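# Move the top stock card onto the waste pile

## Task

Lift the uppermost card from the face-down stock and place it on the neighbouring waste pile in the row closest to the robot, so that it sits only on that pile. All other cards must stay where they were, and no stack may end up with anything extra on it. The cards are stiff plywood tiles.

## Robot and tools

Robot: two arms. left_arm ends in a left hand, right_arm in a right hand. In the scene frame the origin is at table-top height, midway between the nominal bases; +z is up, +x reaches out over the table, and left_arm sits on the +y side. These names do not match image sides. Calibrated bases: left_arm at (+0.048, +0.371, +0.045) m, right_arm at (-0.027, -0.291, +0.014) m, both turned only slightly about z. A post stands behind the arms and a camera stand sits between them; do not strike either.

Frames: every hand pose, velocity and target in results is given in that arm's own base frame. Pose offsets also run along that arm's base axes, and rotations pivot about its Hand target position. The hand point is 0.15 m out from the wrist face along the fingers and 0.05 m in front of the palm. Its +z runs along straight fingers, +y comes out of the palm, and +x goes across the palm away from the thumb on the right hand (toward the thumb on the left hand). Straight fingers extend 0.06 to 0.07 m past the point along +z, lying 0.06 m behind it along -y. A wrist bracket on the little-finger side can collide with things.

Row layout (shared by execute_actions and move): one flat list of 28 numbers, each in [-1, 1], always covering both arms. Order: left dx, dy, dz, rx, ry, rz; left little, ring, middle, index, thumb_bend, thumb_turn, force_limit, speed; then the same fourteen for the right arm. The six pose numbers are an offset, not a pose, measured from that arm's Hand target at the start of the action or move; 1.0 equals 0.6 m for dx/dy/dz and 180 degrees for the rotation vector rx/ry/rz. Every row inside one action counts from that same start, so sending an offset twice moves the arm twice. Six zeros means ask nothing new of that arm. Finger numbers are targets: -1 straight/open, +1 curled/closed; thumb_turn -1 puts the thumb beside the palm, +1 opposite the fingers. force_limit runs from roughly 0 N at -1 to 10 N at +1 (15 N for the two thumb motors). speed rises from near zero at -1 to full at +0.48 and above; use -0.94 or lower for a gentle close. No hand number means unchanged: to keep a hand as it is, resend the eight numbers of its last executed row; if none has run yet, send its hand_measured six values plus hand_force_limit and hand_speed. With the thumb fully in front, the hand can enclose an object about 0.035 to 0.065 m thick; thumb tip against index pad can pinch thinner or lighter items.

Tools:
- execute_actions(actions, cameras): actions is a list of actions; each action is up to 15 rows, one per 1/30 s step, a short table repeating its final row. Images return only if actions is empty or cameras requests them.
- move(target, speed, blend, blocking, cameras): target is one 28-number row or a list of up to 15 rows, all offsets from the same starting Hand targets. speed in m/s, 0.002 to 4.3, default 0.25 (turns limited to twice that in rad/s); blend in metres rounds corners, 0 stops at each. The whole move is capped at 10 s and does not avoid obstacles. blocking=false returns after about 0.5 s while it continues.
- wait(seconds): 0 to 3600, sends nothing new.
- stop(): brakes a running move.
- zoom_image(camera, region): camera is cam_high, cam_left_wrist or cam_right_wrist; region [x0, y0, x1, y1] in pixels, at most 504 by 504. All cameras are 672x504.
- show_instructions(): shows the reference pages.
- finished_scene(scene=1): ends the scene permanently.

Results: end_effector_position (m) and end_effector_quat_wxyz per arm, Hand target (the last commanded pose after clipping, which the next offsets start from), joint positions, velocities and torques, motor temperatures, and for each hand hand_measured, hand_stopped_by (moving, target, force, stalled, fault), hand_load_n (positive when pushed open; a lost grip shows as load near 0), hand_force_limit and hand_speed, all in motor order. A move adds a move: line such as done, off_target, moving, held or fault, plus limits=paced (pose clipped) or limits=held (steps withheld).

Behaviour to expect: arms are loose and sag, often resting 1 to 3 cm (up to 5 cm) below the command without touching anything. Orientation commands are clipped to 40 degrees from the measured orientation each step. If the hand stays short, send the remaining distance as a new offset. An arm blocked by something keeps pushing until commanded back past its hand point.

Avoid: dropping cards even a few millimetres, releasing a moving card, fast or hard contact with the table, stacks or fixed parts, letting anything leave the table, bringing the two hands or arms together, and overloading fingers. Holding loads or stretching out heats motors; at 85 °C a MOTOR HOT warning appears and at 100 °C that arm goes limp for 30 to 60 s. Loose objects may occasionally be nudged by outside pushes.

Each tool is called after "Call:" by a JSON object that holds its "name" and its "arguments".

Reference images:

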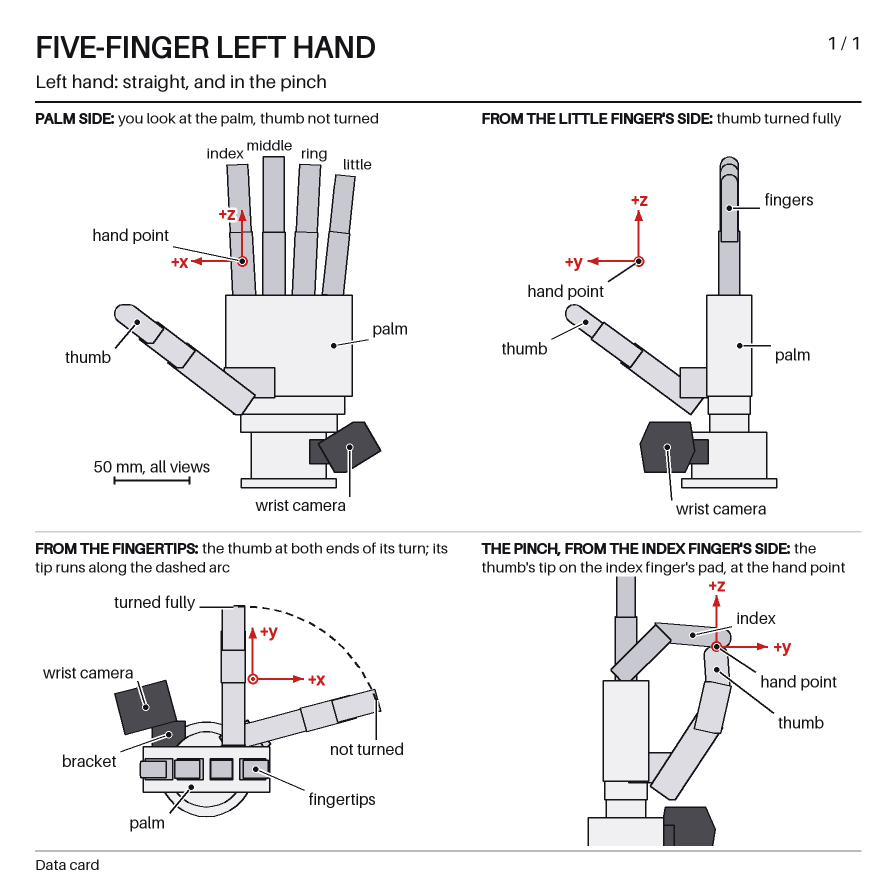

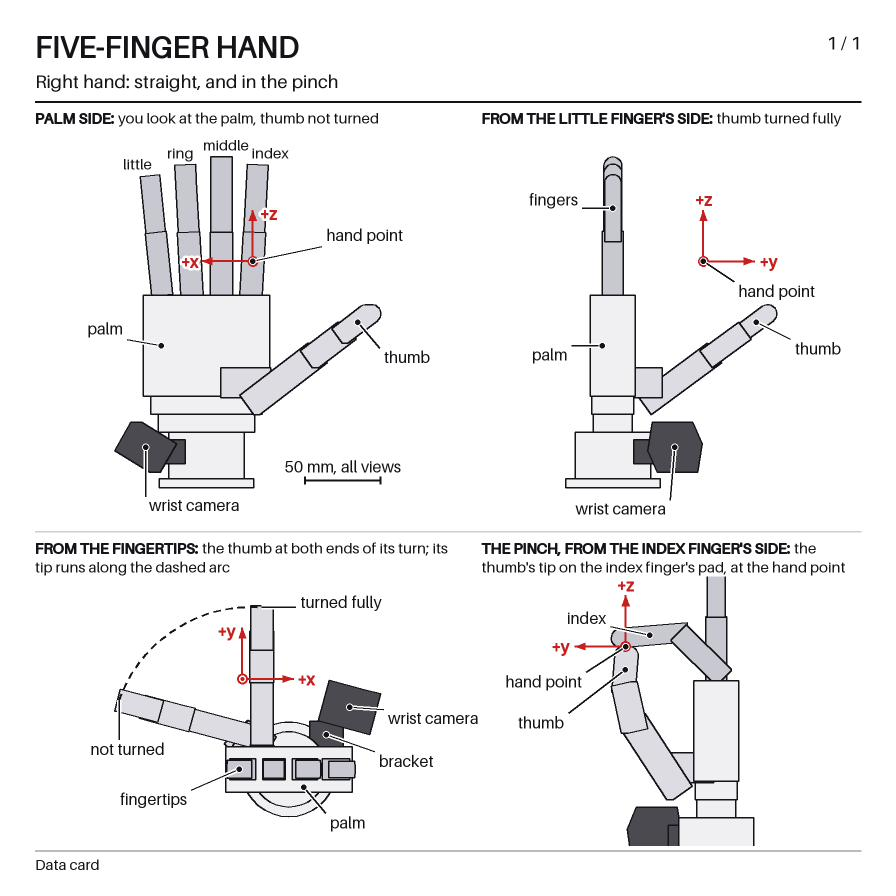

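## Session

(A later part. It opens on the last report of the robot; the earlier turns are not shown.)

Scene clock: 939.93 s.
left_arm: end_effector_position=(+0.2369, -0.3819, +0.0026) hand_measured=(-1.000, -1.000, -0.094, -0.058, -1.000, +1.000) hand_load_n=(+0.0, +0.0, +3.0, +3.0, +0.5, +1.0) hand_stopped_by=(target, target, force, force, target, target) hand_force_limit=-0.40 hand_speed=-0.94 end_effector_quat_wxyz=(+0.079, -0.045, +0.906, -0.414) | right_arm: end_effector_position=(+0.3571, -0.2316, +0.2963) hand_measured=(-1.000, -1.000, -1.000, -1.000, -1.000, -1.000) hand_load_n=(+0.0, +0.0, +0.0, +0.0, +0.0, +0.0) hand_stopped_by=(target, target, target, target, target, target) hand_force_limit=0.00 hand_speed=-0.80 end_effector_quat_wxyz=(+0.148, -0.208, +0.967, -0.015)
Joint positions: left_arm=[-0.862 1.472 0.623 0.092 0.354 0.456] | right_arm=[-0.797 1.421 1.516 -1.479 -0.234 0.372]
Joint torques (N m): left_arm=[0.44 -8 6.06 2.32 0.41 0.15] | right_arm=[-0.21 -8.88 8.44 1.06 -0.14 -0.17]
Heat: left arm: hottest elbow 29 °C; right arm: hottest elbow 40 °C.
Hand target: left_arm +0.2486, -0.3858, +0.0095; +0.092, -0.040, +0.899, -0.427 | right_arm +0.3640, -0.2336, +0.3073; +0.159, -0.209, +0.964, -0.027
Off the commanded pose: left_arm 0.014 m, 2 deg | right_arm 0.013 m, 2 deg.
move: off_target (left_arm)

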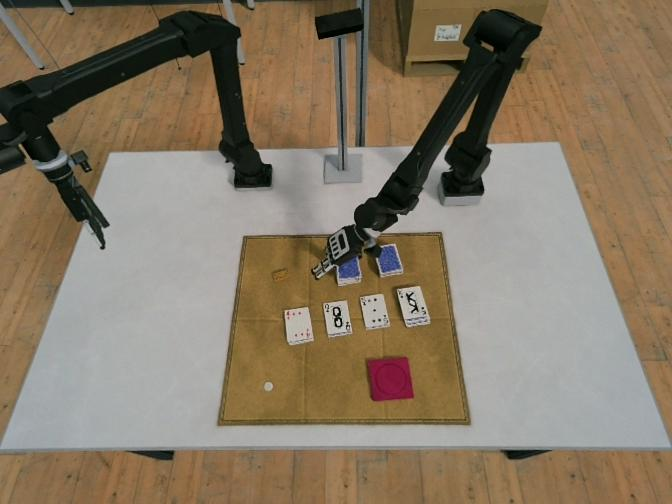

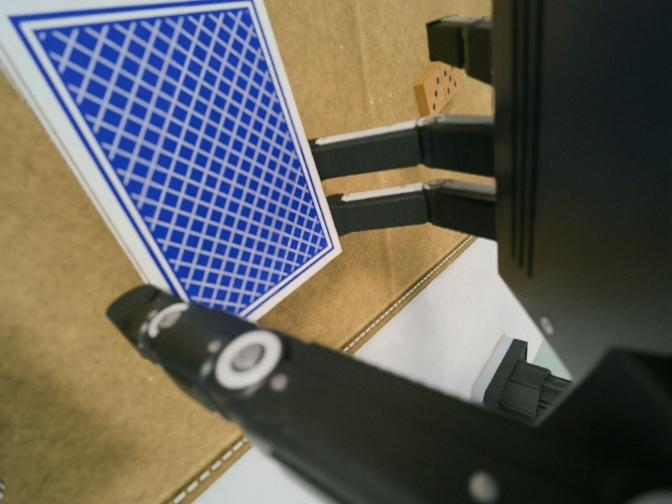

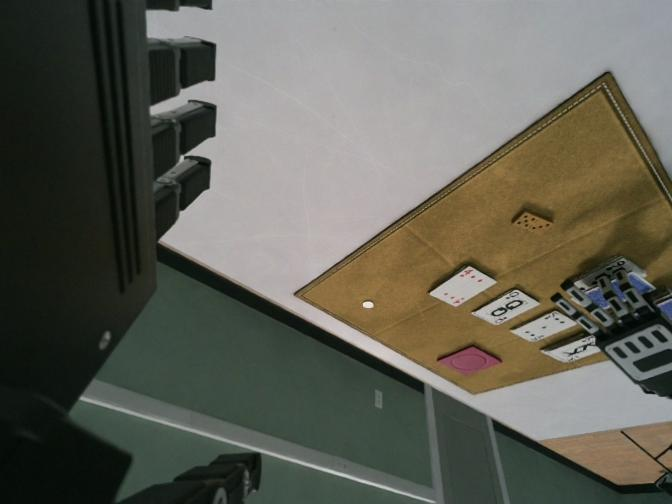

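Call:
{"name": "move", "arguments": {"target": [0.007,-0.005,-0.0167,0,0,0,-1,-1,0.35,0.3,-1,1,-0.4,-0.94, 0,0,0,0,0,0,-1,-1,-1,-1,-1,-1,0,-0.8], "cameras": ["all"], "speed": 0.04}}

Call:
{"name": "zoom_image", "arguments": {"camera": "cam_high", "region": [315, 220, 405, 310]}}

Call:
{"name": "zoom_image", "arguments": {"camera": "cam_left_wrist", "region": [0, 0, 252, 378]}}

Scene clock: 951.47 s.
left_arm: end_effector_position=(+0.2390, -0.3835, -0.0089) hand_measured=(-1.000, -1.000, -0.094, -0.058, -1.000, +1.000) hand_load_n=(+0.0, +0.0, +3.5, +3.0, +0.5, +1.0) hand_stopped_by=(target, target, force, force, target, target) hand_force_limit=-0.40 hand_speed=-0.94 end_effector_quat_wxyz=(+0.078, -0.045, +0.906, -0.413) | right_arm: end_effector_position=(+0.3571, -0.2316, +0.2963) hand_measured=(-1.000, -1.000, -1.000, -1.000, -1.000, -1.000) hand_load_n=(+0.0, +0.0, +0.0, +0.0, +0.0, +0.0) hand_stopped_by=(target, target, target, target, target, target) hand_force_limit=0.00 hand_speed=-0.80 end_effector_quat_wxyz=(+0.148, -0.208, +0.967, -0.015)
Joint positions: left_arm=[-0.86 1.51 0.623 0.126 0.356 0.458] | right_arm=[-0.797 1.421 1.516 -1.479 -0.234 0.372]
Joint torques (N m): left_arm=[0.56 -8.29 6.17 2.32 0.41 0.14] | right_arm=[0.32 -8.59 8.32 1.2 -0.14 -0.14]
Motor temperatures (°C): left_arm=[24 25 28 25 24 24] | right_arm=[29 30 40 26 26 24]
Heat: left arm: hottest elbow 28 °C; right arm: hottest elbow 40 °C.
Hand target: left_arm +0.2528, -0.3888, -0.0005; +0.092, -0.040, +0.899, -0.427 | right_arm +0.3640, -0.2336, +0.3073; +0.159, -0.209, +0.964, -0.027
Off the commanded pose: left_arm 0.017 m, 2 deg | right_arm 0.013 m, 2 deg.
move: off_target (left_arm)

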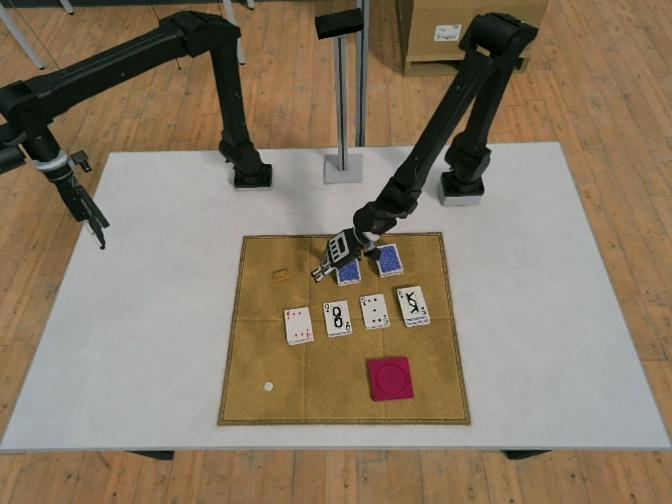

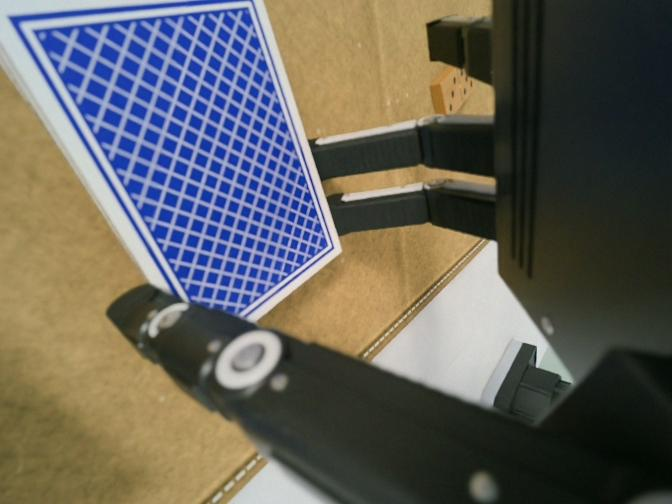

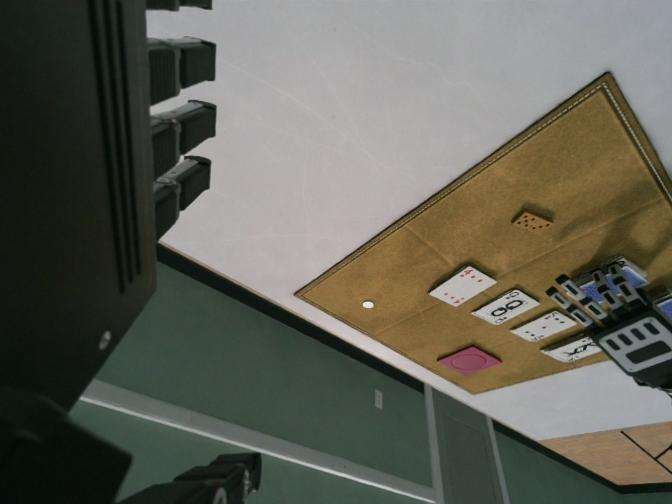

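Scaled by 5.600 from the camera's image (finer frame: 960x720).

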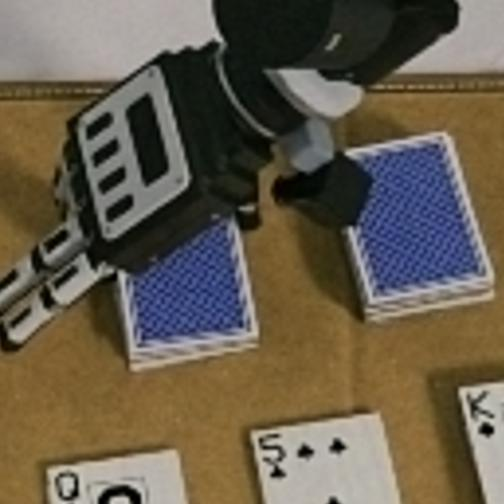

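Scaled by 1.333 from the camera's image (finer frame: 960x720).

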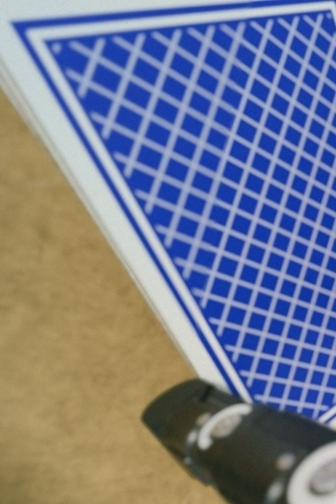

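Call:
{"name": "move", "arguments": {"target": [0.002,0,-0.007,0,0,0,-1,-1,0.35,0.3,-1,1,-0.4,-0.94, 0,0,0,0,0,0,-1,-1,-1,-1,-1,-1,0,-0.8], "cameras": ["cam_high","cam_left_wrist"], "speed": 0.03}}

Call:
{"name": "zoom_image", "arguments": {"camera": "cam_high", "region": [315, 220, 405, 310]}}

Call:
{"name": "zoom_image", "arguments": {"camera": "cam_left_wrist", "region": [0, 0, 252, 378]}}

Scene clock: 956.93 s.
left_arm: end_effector_position=(+0.2412, -0.3842, -0.0109) hand_measured=(-1.000, -1.000, -0.094, -0.058, -1.000, +1.000) hand_load_n=(+0.0, +0.0, +3.0, +2.5, +0.5, +1.0) hand_stopped_by=(target, target, force, force, target, target) hand_force_limit=-0.40 hand_speed=-0.94 end_effector_quat_wxyz=(+0.080, -0.045, +0.905, -0.415) | right_arm: end_effector_position=(+0.3571, -0.2316, +0.2963) hand_measured=(-1.000, -1.000, -1.000, -1.000, -1.000, -1.000) hand_load_n=(+0.0, +0.0, +0.0, +0.0, +0.0, +0.0) hand_stopped_by=(target, target, target, target, target, target) hand_force_limit=0.00 hand_speed=-0.80 end_effector_quat_wxyz=(+0.148, -0.208, +0.967, -0.015)
Joint positions: left_arm=[-0.857 1.52 0.623 0.14 0.357 0.459] | right_arm=[-0.797 1.421 1.516 -1.479 -0.234 0.372]
Joint torques (N m): left_arm=[0.5 -8.06 6.06 2.32 0.41 0.15] | right_arm=[0.38 -8.76 8.34 1.03 -0.16 -0.11]
Heat: left arm: hottest elbow 28 °C; right arm: hottest elbow 40 °C.
Hand target: left_arm +0.2540, -0.3888, -0.0047; +0.092, -0.040, +0.899, -0.427 | right_arm +0.3640, -0.2336, +0.3073; +0.159, -0.209, +0.964, -0.027
Off the commanded pose: left_arm 0.015 m, 2 deg | right_arm 0.013 m, 2 deg.
move: off_target (left_arm)

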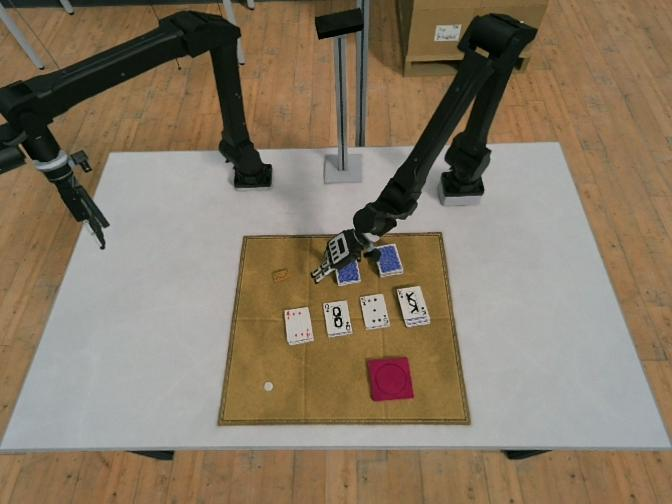

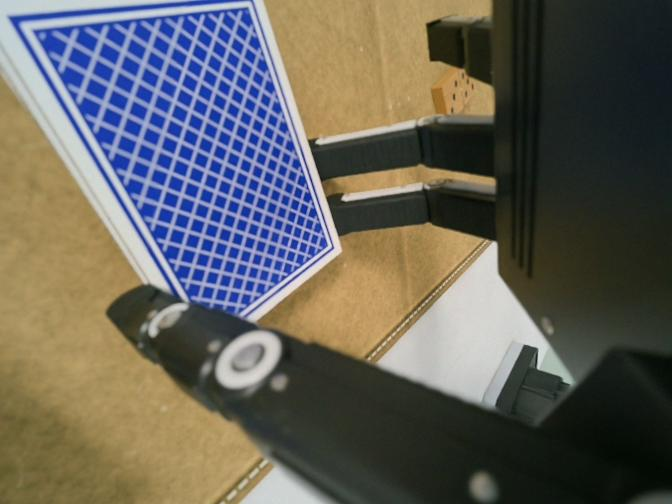

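Scaled by 5.600 from the camera's image (finer frame: 960x720).

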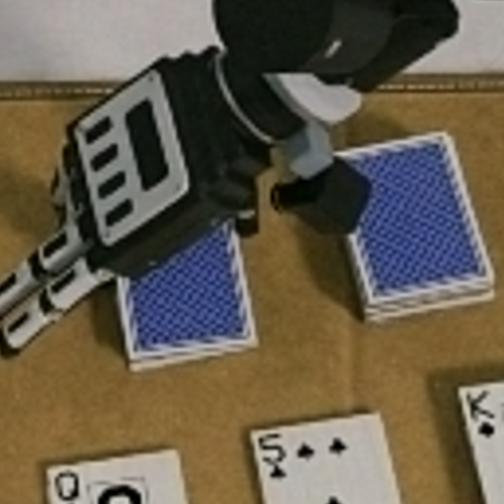

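Scaled by 1.333 from the camera's image (finer frame: 960x720).

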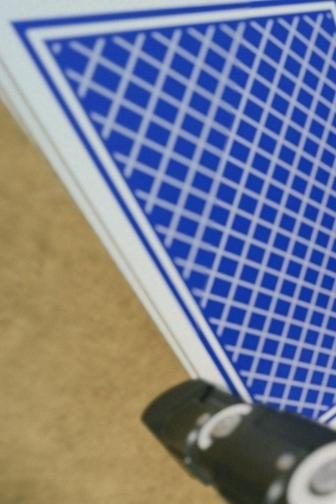

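Call:
{"name": "move", "arguments": {"target": [0,0,-0.0067,0,0,0,-1,-1,0.35,0.3,-1,1,-0.4,-0.94, 0,0,0,0,0,0,-1,-1,-1,-1,-1,-1,0,-0.8], "cameras": ["cam_high","cam_left_wrist"], "speed": 0.03}}

Call:
{"name": "zoom_image", "arguments": {"camera": "cam_high", "region": [315, 220, 405, 310]}}

Call:
{"name": "zoom_image", "arguments": {"camera": "cam_left_wrist", "region": [0, 0, 252, 378]}}

Scene clock: 964.97 s.
left_arm: end_effector_position=(+0.2418, -0.3853, -0.0141) hand_measured=(-1.000, -1.000, -0.094, -0.058, -1.000, +1.000) hand_load_n=(+0.0, +0.0, +3.0, +3.0, +1.0, +1.0) hand_stopped_by=(target, target, force, force, target, target) hand_force_limit=-0.40 hand_speed=-0.94 end_effector_quat_wxyz=(+0.080, -0.044, +0.905, -0.416) | right_arm: end_effector_position=(+0.3571, -0.2316, +0.2963) hand_measured=(-1.000, -1.000, -1.000, -1.000, -1.000, -1.000) hand_load_n=(+0.0, +0.0, +0.0, +0.0, +0.0, +0.0) hand_stopped_by=(target, target, target, target, target, target) hand_force_limit=0.00 hand_speed=-0.80 end_effector_quat_wxyz=(+0.148, -0.208, +0.967, -0.015)
Joint positions: left_arm=[-0.857 1.532 0.623 0.153 0.359 0.459] | right_arm=[-0.797 1.421 1.516 -1.479 -0.234 0.372]
Joint torques (N m): left_arm=[0.5 -8.18 5.75 2.33 0.4 0.14] | right_arm=[0.32 -8.59 8.38 0.91 -0.17 -0.14]
Heat: left arm: hottest elbow 28 °C; right arm: hottest elbow 40 °C.
Hand target: left_arm +0.2540, -0.3888, -0.0087; +0.092, -0.040, +0.899, -0.427 | right_arm +0.3640, -0.2336, +0.3073; +0.159, -0.209, +0.964, -0.027
Off the commanded pose: left_arm 0.014 m, 2 deg | right_arm 0.013 m, 2 deg.
move: off_target (left_arm)

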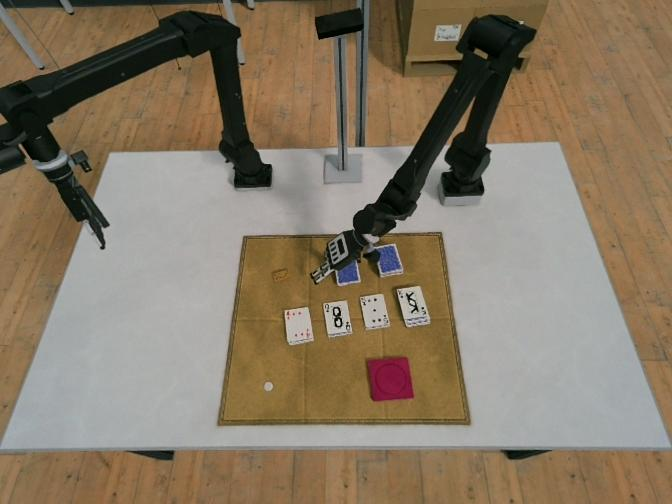

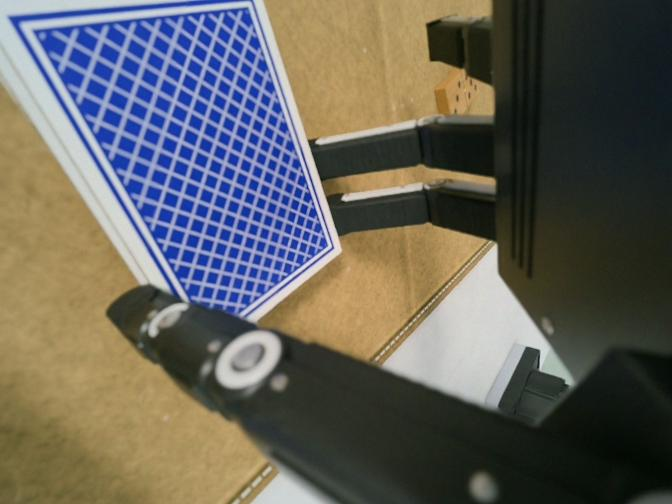

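Scaled by 5.600 from the camera's image (finer frame: 960x720).

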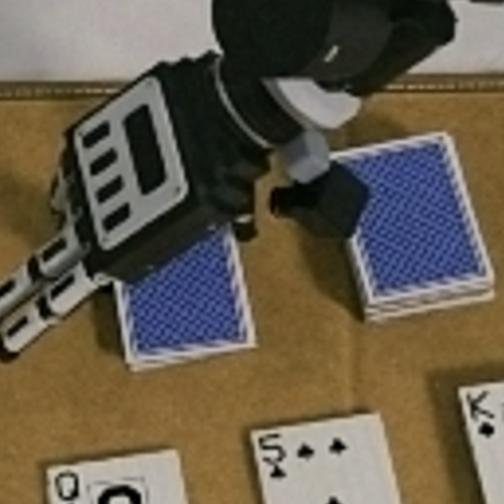

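Scaled by 1.333 from the camera's image (finer frame: 960x720).

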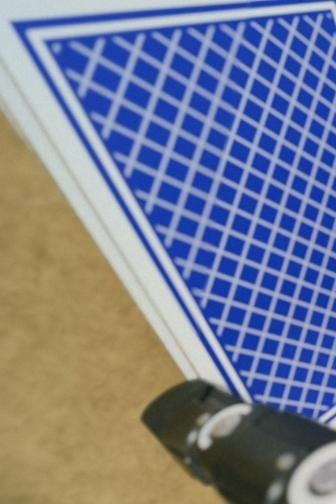

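Call:
{"name": "move", "arguments": {"target": [-0.004,0.003,-0.0058,0,0,0,-1,-1,0.35,0.3,-1,1,-0.4,-0.94, 0,0,0,0,0,0,-1,-1,-1,-1,-1,-1,0,-0.8], "cameras": ["cam_high","cam_left_wrist","cam_right_wrist"], "speed": 0.03}}

Call:
{"name": "zoom_image", "arguments": {"camera": "cam_high", "region": [315, 220, 405, 310]}}

Call:
{"name": "zoom_image", "arguments": {"camera": "cam_left_wrist", "region": [0, 0, 252, 378]}}

Call:
{"name": "zoom_image", "arguments": {"camera": "cam_right_wrist", "region": [532, 240, 672, 380]}}

Scene clock: 972.27 s.
left_arm: end_effector_position=(+0.2414, -0.3849, -0.0148) hand_measured=(-1.000, -1.000, -0.094, -0.058, -1.000, +1.000) hand_load_n=(+0.0, +0.0, +3.0, +3.0, +0.5, +1.0) hand_stopped_by=(target, target, force, force, target, target) hand_force_limit=-0.40 hand_speed=-0.94 end_effector_quat_wxyz=(+0.082, -0.044, +0.904, -0.418) | right_arm: end_effector_position=(+0.3571, -0.2316, +0.2963) hand_measured=(-1.000, -1.000, -1.000, -1.000, -1.000, -1.000) hand_load_n=(+0.0, +0.0, +0.0, +0.0, -0.5, +0.0) hand_stopped_by=(target, target, target, target, target, target) hand_force_limit=0.00 hand_speed=-0.80 end_effector_quat_wxyz=(+0.148, -0.208, +0.967, -0.015)
Joint positions: left_arm=[-0.857 1.532 0.616 0.169 0.359 0.459] | right_arm=[-0.797 1.421 1.516 -1.479 -0.234 0.372]
Joint torques (N m): left_arm=[0.32 -7.94 5.46 2.3 0.35 0.13] | right_arm=[0.26 -9 8.28 1.05 -0.11 -0.11]
Heat: left arm: hottest elbow 28 °C; right arm: hottest elbow 40 °C.
Hand target: left_arm +0.2516, -0.3870, -0.0122; +0.092, -0.040, +0.899, -0.427 | right_arm +0.3640, -0.2336, +0.3073; +0.159, -0.209, +0.964, -0.027
Off the commanded pose: left_arm 0.011 m, 2 deg | right_arm 0.013 m, 2 deg.
move: off_target (left_arm)

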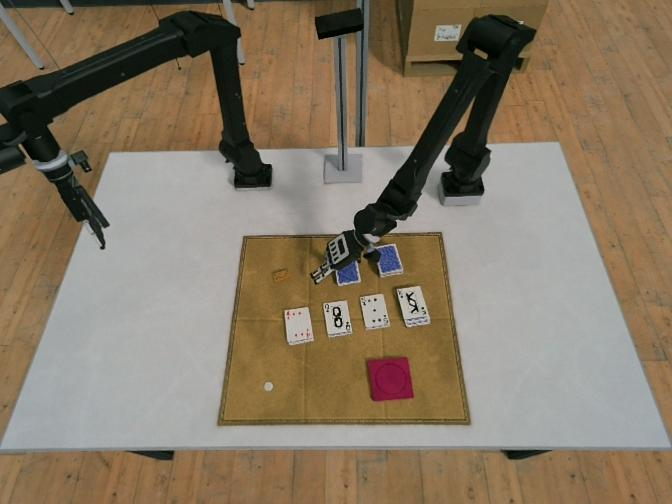

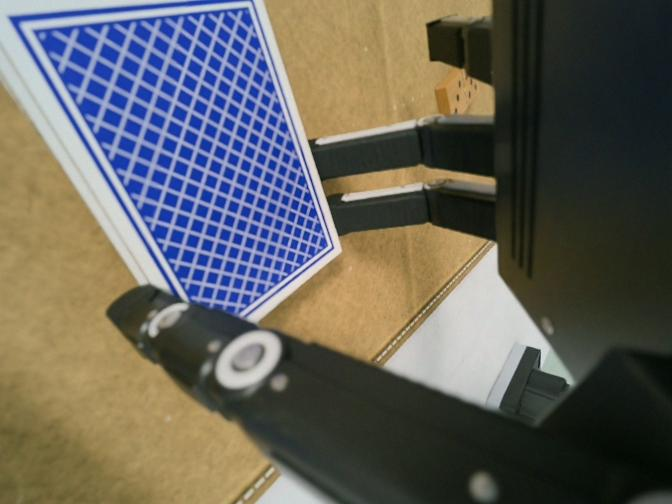

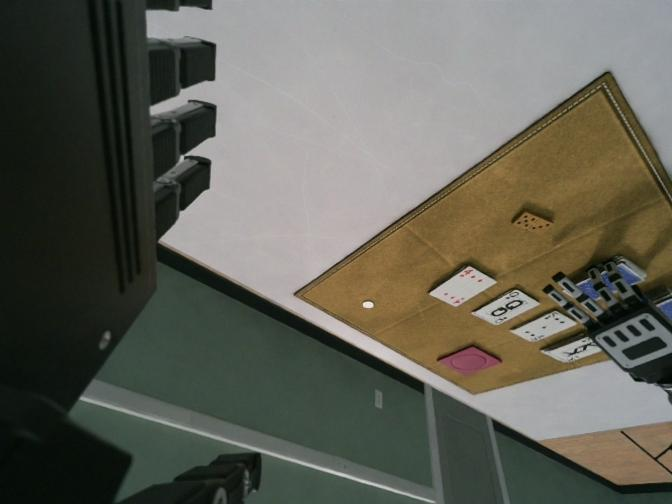

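Scaled by 5.600 from the camera's image (finer frame: 960x720).

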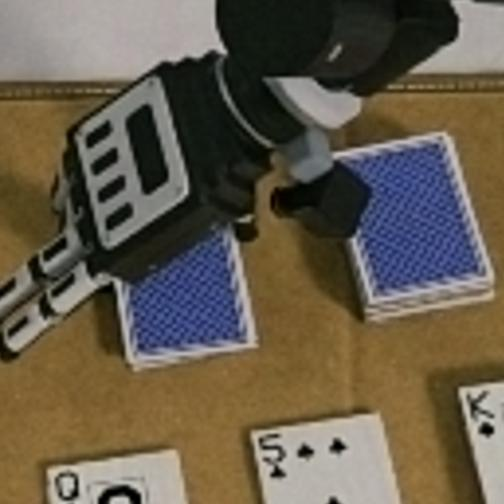

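Scaled by 1.333 from the camera's image (finer frame: 960x720).

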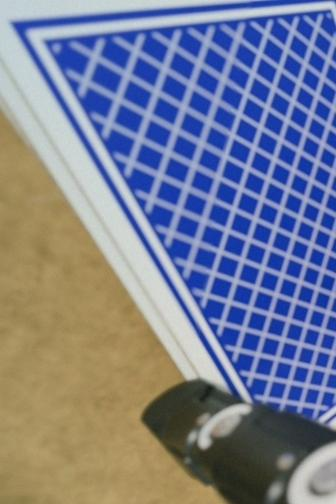

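Scaled by 3.600 from the camera's image (finer frame: 960x720).

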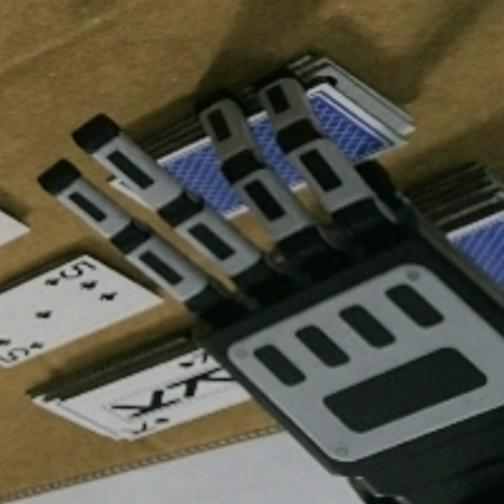

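Call:
{"name": "move", "arguments": {"target": [-0.003,0.002,-0.005,0,0,0,-1,-1,0.35,0.3,-1,1,-0.4,-0.94, 0,0,0,0,0,0,-1,-1,-1,-1,-1,-1,0,-0.8], "cameras": ["cam_high","cam_left_wrist"], "speed": 0.03}}

Call:
{"name": "zoom_image", "arguments": {"camera": "cam_high", "region": [315, 220, 405, 310]}}

Call:
{"name": "zoom_image", "arguments": {"camera": "cam_left_wrist", "region": [0, 0, 252, 378]}}

Scene clock: 987.20 s.
left_arm: end_effector_position=(+0.2410, -0.3844, -0.0165) hand_measured=(-1.000, -1.000, -0.094, -0.058, -1.000, +1.000) hand_load_n=(+0.0, +0.0, +2.5, +3.0, +0.5, +0.5) hand_stopped_by=(target, target, force, force, target, target) hand_force_limit=-0.40 hand_speed=-0.94 end_effector_quat_wxyz=(+0.083, -0.043, +0.903, -0.420) | right_arm: end_effector_position=(+0.3571, -0.2316, +0.2963) hand_measured=(-1.000, -1.000, -1.000, -1.000, -1.000, -1.000) hand_load_n=(+0.0, -0.5, +0.0, +0.0, +0.0, +0.0) hand_stopped_by=(target, target, target, target, target, target) hand_force_limit=0.00 hand_speed=-0.80 end_effector_quat_wxyz=(+0.148, -0.208, +0.967, -0.015)
Joint positions: left_arm=[-0.857 1.535 0.61 0.182 0.359 0.459] | right_arm=[-0.797 1.421 1.516 -1.479 -0.234 0.372]
Joint torques (N m): left_arm=[0.26 -7.82 5.3 2.26 0.3 0.13] | right_arm=[0.21 -8.59 8.32 1.02 -0.16 -0.14]
Heat: left arm: hottest elbow 28 °C; right arm: hottest elbow 40 °C.
Hand target: left_arm +0.2498, -0.3858, -0.0152; +0.092, -0.040, +0.899, -0.427 | right_arm +0.3640, -0.2336, +0.3073; +0.159, -0.209, +0.964, -0.027
Off the commanded pose: left_arm 0.009 m, 1 deg | right_arm 0.013 m, 2 deg.
move: done

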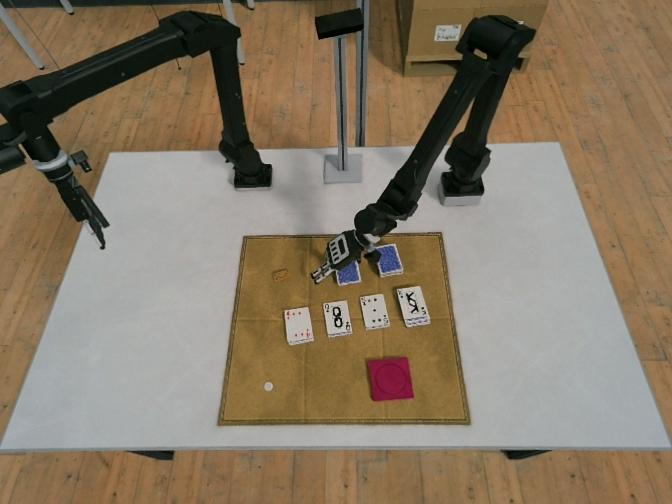

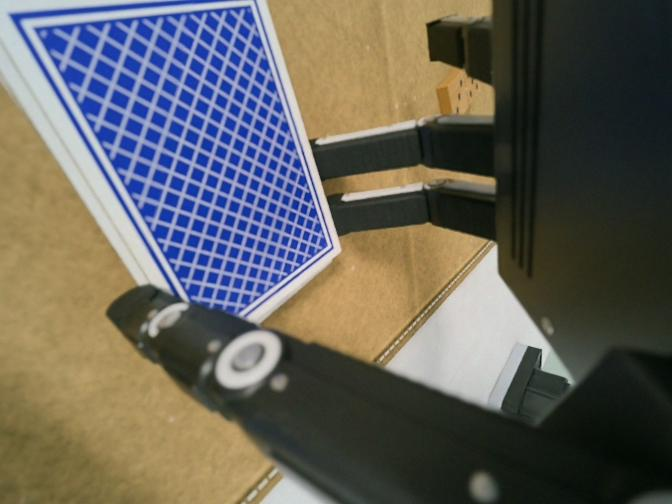

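Scaled by 5.600 from the camera's image (finer frame: 960x720).

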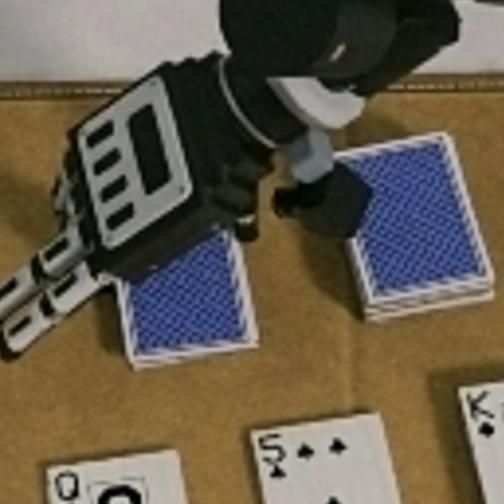

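Scaled by 1.333 from the camera's image (finer frame: 960x720).

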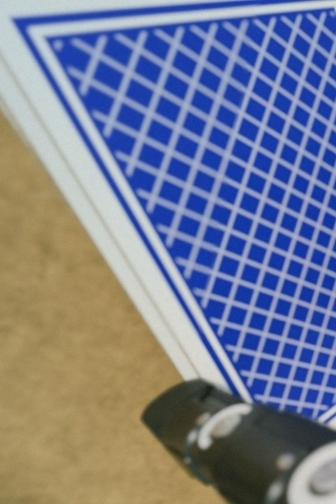

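Call:
{"name": "execute_actions", "arguments": {"actions": []}}

Call:
{"name": "zoom_image", "arguments": {"camera": "cam_right_wrist", "region": [552, 240, 652, 315]}}

Call:
{"name": "zoom_image", "arguments": {"camera": "cam_left_wrist", "region": [0, 50, 160, 210]}}

Call:
{"name": "zoom_image", "arguments": {"camera": "cam_left_wrist", "region": [230, 200, 390, 360]}}

Scene clock: 1001.27 s.
left_arm: end_effector_position=(+0.2410, -0.3844, -0.0165) hand_measured=(-1.000, -1.000, -0.094, -0.058, -1.000, +1.000) hand_load_n=(+0.0, +0.0, +2.5, +3.5, +1.0, +1.0) hand_stopped_by=(target, target, force, force, target, target) hand_force_limit=-0.40 hand_speed=-0.94 end_effector_quat_wxyz=(+0.083, -0.043, +0.903, -0.420) | right_arm: end_effector_position=(+0.3571, -0.2316, +0.2963) hand_measured=(-1.000, -1.000, -1.000, -1.000, -1.000, -1.000) hand_load_n=(+0.0, +0.0, +0.0, +0.0, +0.0, +0.0) hand_stopped_by=(target, target, target, target, target, target) hand_force_limit=0.00 hand_speed=-0.80 end_effector_quat_wxyz=(+0.148, -0.208, +0.967, -0.015)
Joint positions: left_arm=[-0.857 1.535 0.61 0.182 0.359 0.459] | right_arm=[-0.797 1.421 1.516 -1.479 -0.234 0.372]
Joint velocities: within noise
Joint torques (N m): left_arm=[0.26 -7.77 5.29 2.26 0.3 0.13] | right_arm=[0.62 -8.59 8.42 1.1 -0.15 -0.14]
Motor temperatures (°C): left_arm=[24 25 28 25 24 24] | right_arm=[29 30 40 26 26 24]
Heat: left arm: hottest elbow 28 °C; right arm: hottest elbow 40 °C.
Hand target: left_arm +0.2498, -0.3858, -0.0152; +0.092, -0.040, +0.899, -0.427 | right_arm +0.3640, -0.2336, +0.3073; +0.159, -0.209, +0.964, -0.027
Off the commanded pose: left_arm 0.009 m, 1 deg | right_arm 0.013 m, 2 deg.

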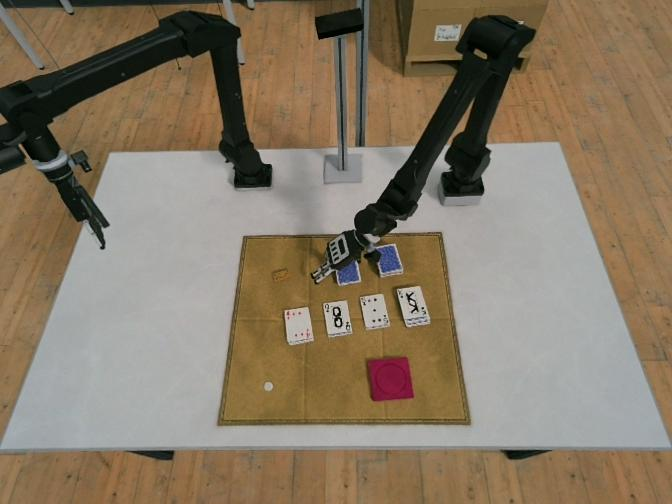

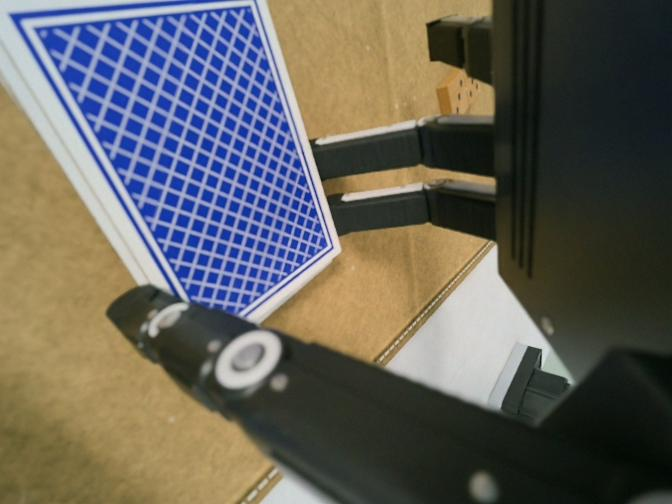

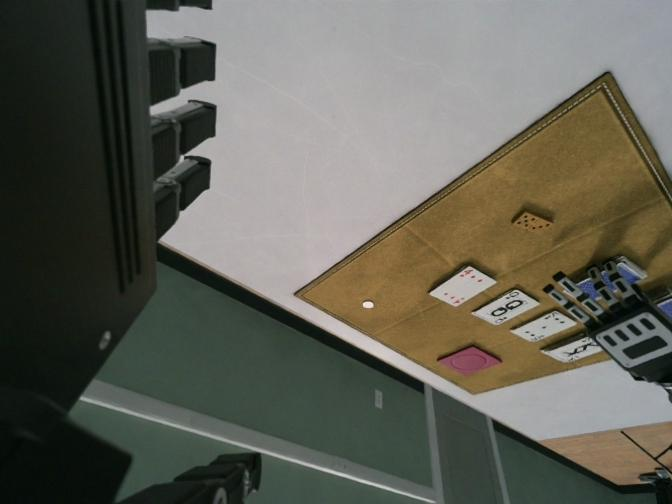

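Scaled by 5.040 from the camera's image (finer frame: 960x720).

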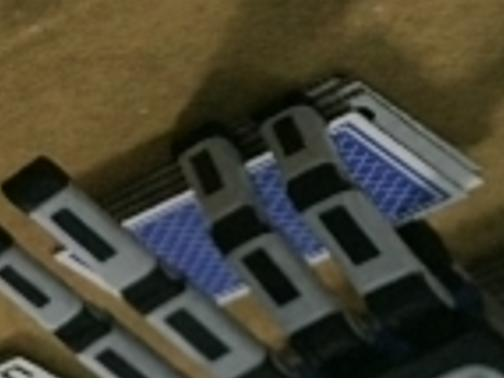

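Scaled by 3.150 from the camera's image (finer frame: 960x720).

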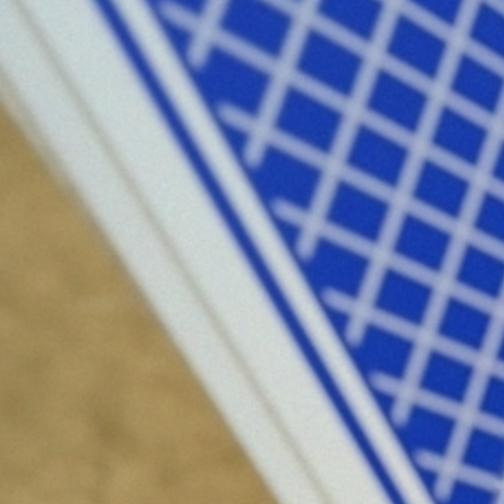

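Scaled by 3.150 from the camera's image (finer frame: 960x720).

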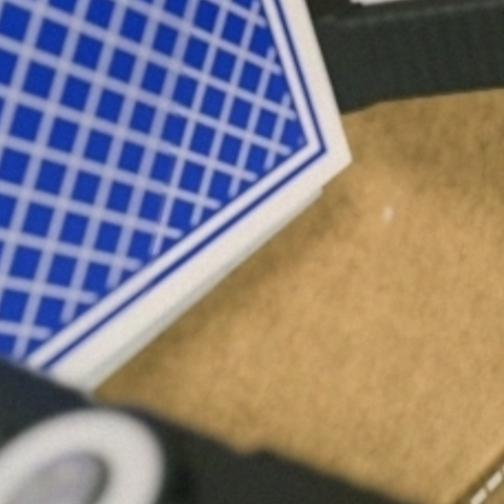

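Call:
{"name": "move", "arguments": {"target": [-0.001,0.001,-0.0045,0,0,0,-1,-1,0.35,0.3,-1,1,-0.4,-0.94, 0,0,0,0,0,0,-1,-1,-1,-1,-1,-1,0,-0.8], "cameras": ["cam_left_wrist","cam_high"], "speed": 0.02}}

Call:
{"name": "zoom_image", "arguments": {"camera": "cam_left_wrist", "region": [230, 200, 390, 360]}}

Call:
{"name": "zoom_image", "arguments": {"camera": "cam_left_wrist", "region": [0, 50, 160, 210]}}

Scene clock: 1013.90 s.
left_arm: end_effector_position=(+0.2411, -0.3846, -0.0170) hand_measured=(-1.000, -1.000, -0.094, -0.058, -1.000, +1.000) hand_load_n=(+0.0, +0.0, +2.0, +3.5, +1.0, +1.0) hand_stopped_by=(target, target, force, force, target, target) hand_force_limit=-0.40 hand_speed=-0.94 end_effector_quat_wxyz=(+0.084, -0.043, +0.902, -0.422) | right_arm: end_effector_position=(+0.3571, -0.2316, +0.2963) hand_measured=(-1.000, -1.000, -1.000, -1.000, -1.000, -1.000) hand_load_n=(+0.0, +0.0, +0.0, +0.0, -0.5, +0.0) hand_stopped_by=(target, target, target, target, target, target) hand_force_limit=0.00 hand_speed=-0.80 end_effector_quat_wxyz=(+0.148, -0.208, +0.967, -0.015)
Joint positions: left_arm=[-0.857 1.536 0.606 0.192 0.359 0.459] | right_arm=[-0.797 1.421 1.516 -1.479 -0.234 0.372]
Joint torques (N m): left_arm=[0.26 -7.41 5.18 2.28 0.29 0.12] | right_arm=[0.26 -8.41 8.25 1.14 -0.15 -0.13]
Heat: left arm: hottest elbow 28 °C; right arm: hottest elbow 40 °C.
Hand target: left_arm +0.2492, -0.3852, -0.0179; +0.092, -0.040, +0.899, -0.427 | right_arm +0.3640, -0.2336, +0.3073; +0.159, -0.209, +0.964, -0.027
Off the commanded pose: left_arm 0.008 m, 1 deg | right_arm 0.013 m, 2 deg.
move: done
Images, in order (width x height): cam_high 672x504, cam_left_wrist 672x504.

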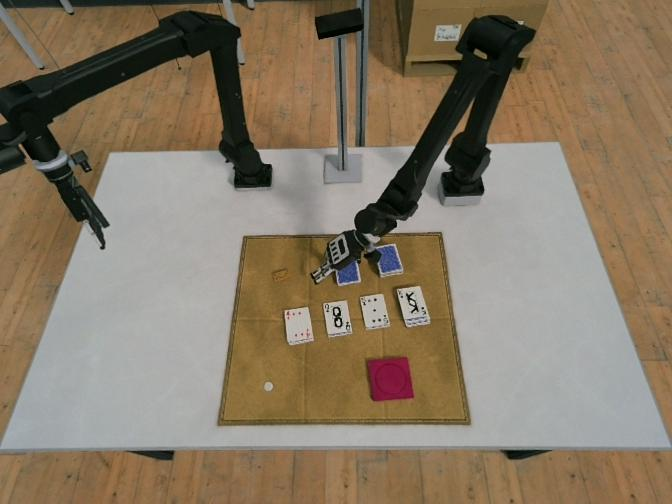

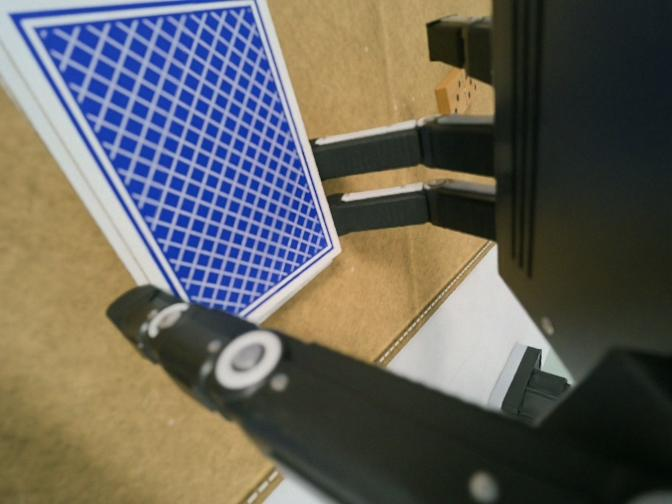

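Scaled by 3.150 from the camera's image (finer frame: 960x720).

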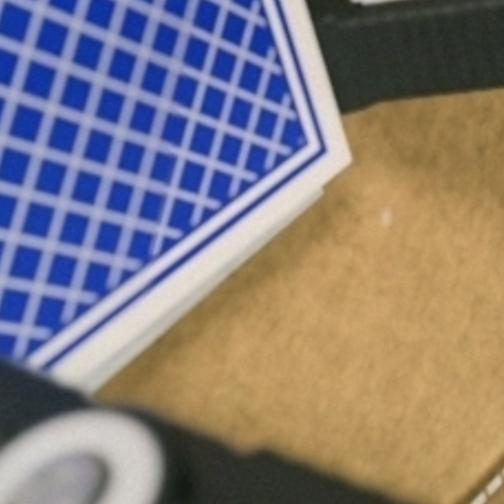

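Scaled by 3.150 from the camera's image (finer frame: 960x720).

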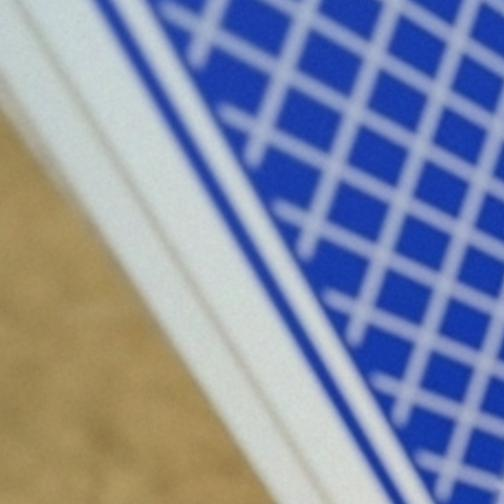

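Call:
{"name": "move", "arguments": {"target": [0,0,0.0085,0,0,0,-1,-1,0.35,0.3,-1,1,-0.4,-0.94, 0,0,0,0,0,0,-1,-1,-1,-1,-1,-1,0,-0.8], "cameras": ["cam_left_wrist"], "speed": 0.02}}

Call:
{"name": "zoom_image", "arguments": {"camera": "cam_left_wrist", "region": [230, 200, 390, 360]}}

Scene clock: 1023.10 s.
left_arm: end_effector_position=(+0.2411, -0.3846, -0.0170) hand_measured=(-1.000, -1.000, -0.094, -0.058, -1.000, +1.000) hand_load_n=(+0.0, +0.0, +2.0, +3.0, +0.5, +1.5) hand_stopped_by=(target, target, force, force, target, target) hand_force_limit=-0.40 hand_speed=-0.94 end_effector_quat_wxyz=(+0.084, -0.043, +0.902, -0.422) | right_arm: end_effector_position=(+0.3571, -0.2316, +0.2963) hand_measured=(-1.000, -1.000, -1.000, -1.000, -1.000, -1.000) hand_load_n=(+0.0, +0.0, +0.0, +0.0, +0.0, +0.0) hand_stopped_by=(target, target, target, target, target, target) hand_force_limit=0.00 hand_speed=-0.80 end_effector_quat_wxyz=(+0.148, -0.208, +0.967, -0.015)
Joint positions: left_arm=[-0.857 1.536 0.606 0.192 0.359 0.459] | right_arm=[-0.797 1.421 1.516 -1.479 -0.234 0.372]
Joint torques (N m): left_arm=[0.26 -8.53 5.48 1.46 0.29 0.13] | right_arm=[-0.09 -8.76 8.36 1.03 -0.17 -0.09]
Heat: left arm: hottest elbow 28 °C; right arm: hottest elbow 41 °C.
Hand target: left_arm +0.2492, -0.3852, -0.0128; +0.092, -0.040, +0.899, -0.427 | right_arm +0.3640, -0.2336, +0.3073; +0.159, -0.209, +0.964, -0.027
Off the commanded pose: left_arm 0.009 m, 1 deg | right_arm 0.013 m, 2 deg.
move: done

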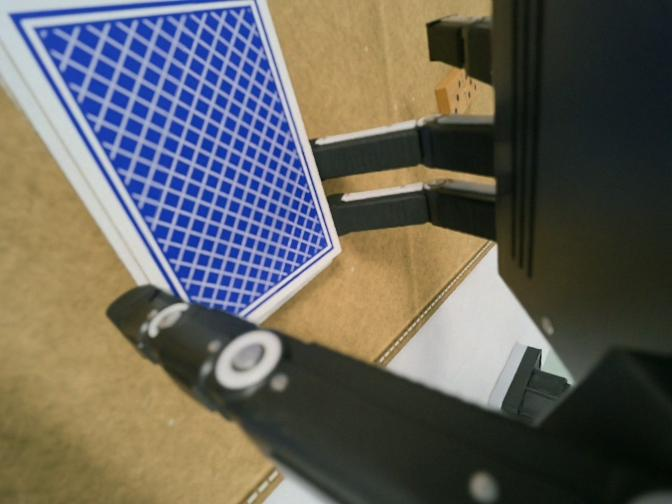

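Scaled by 3.150 from the camera's image (finer frame: 960x720).

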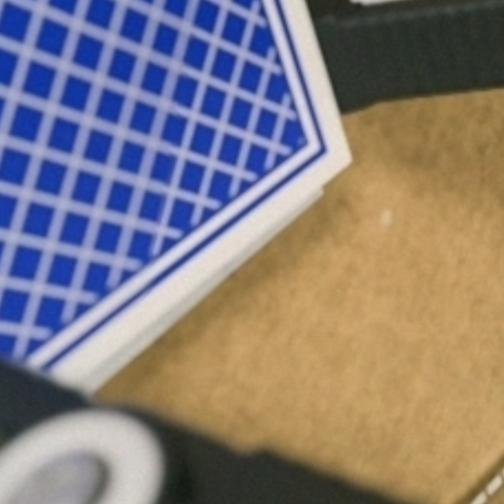

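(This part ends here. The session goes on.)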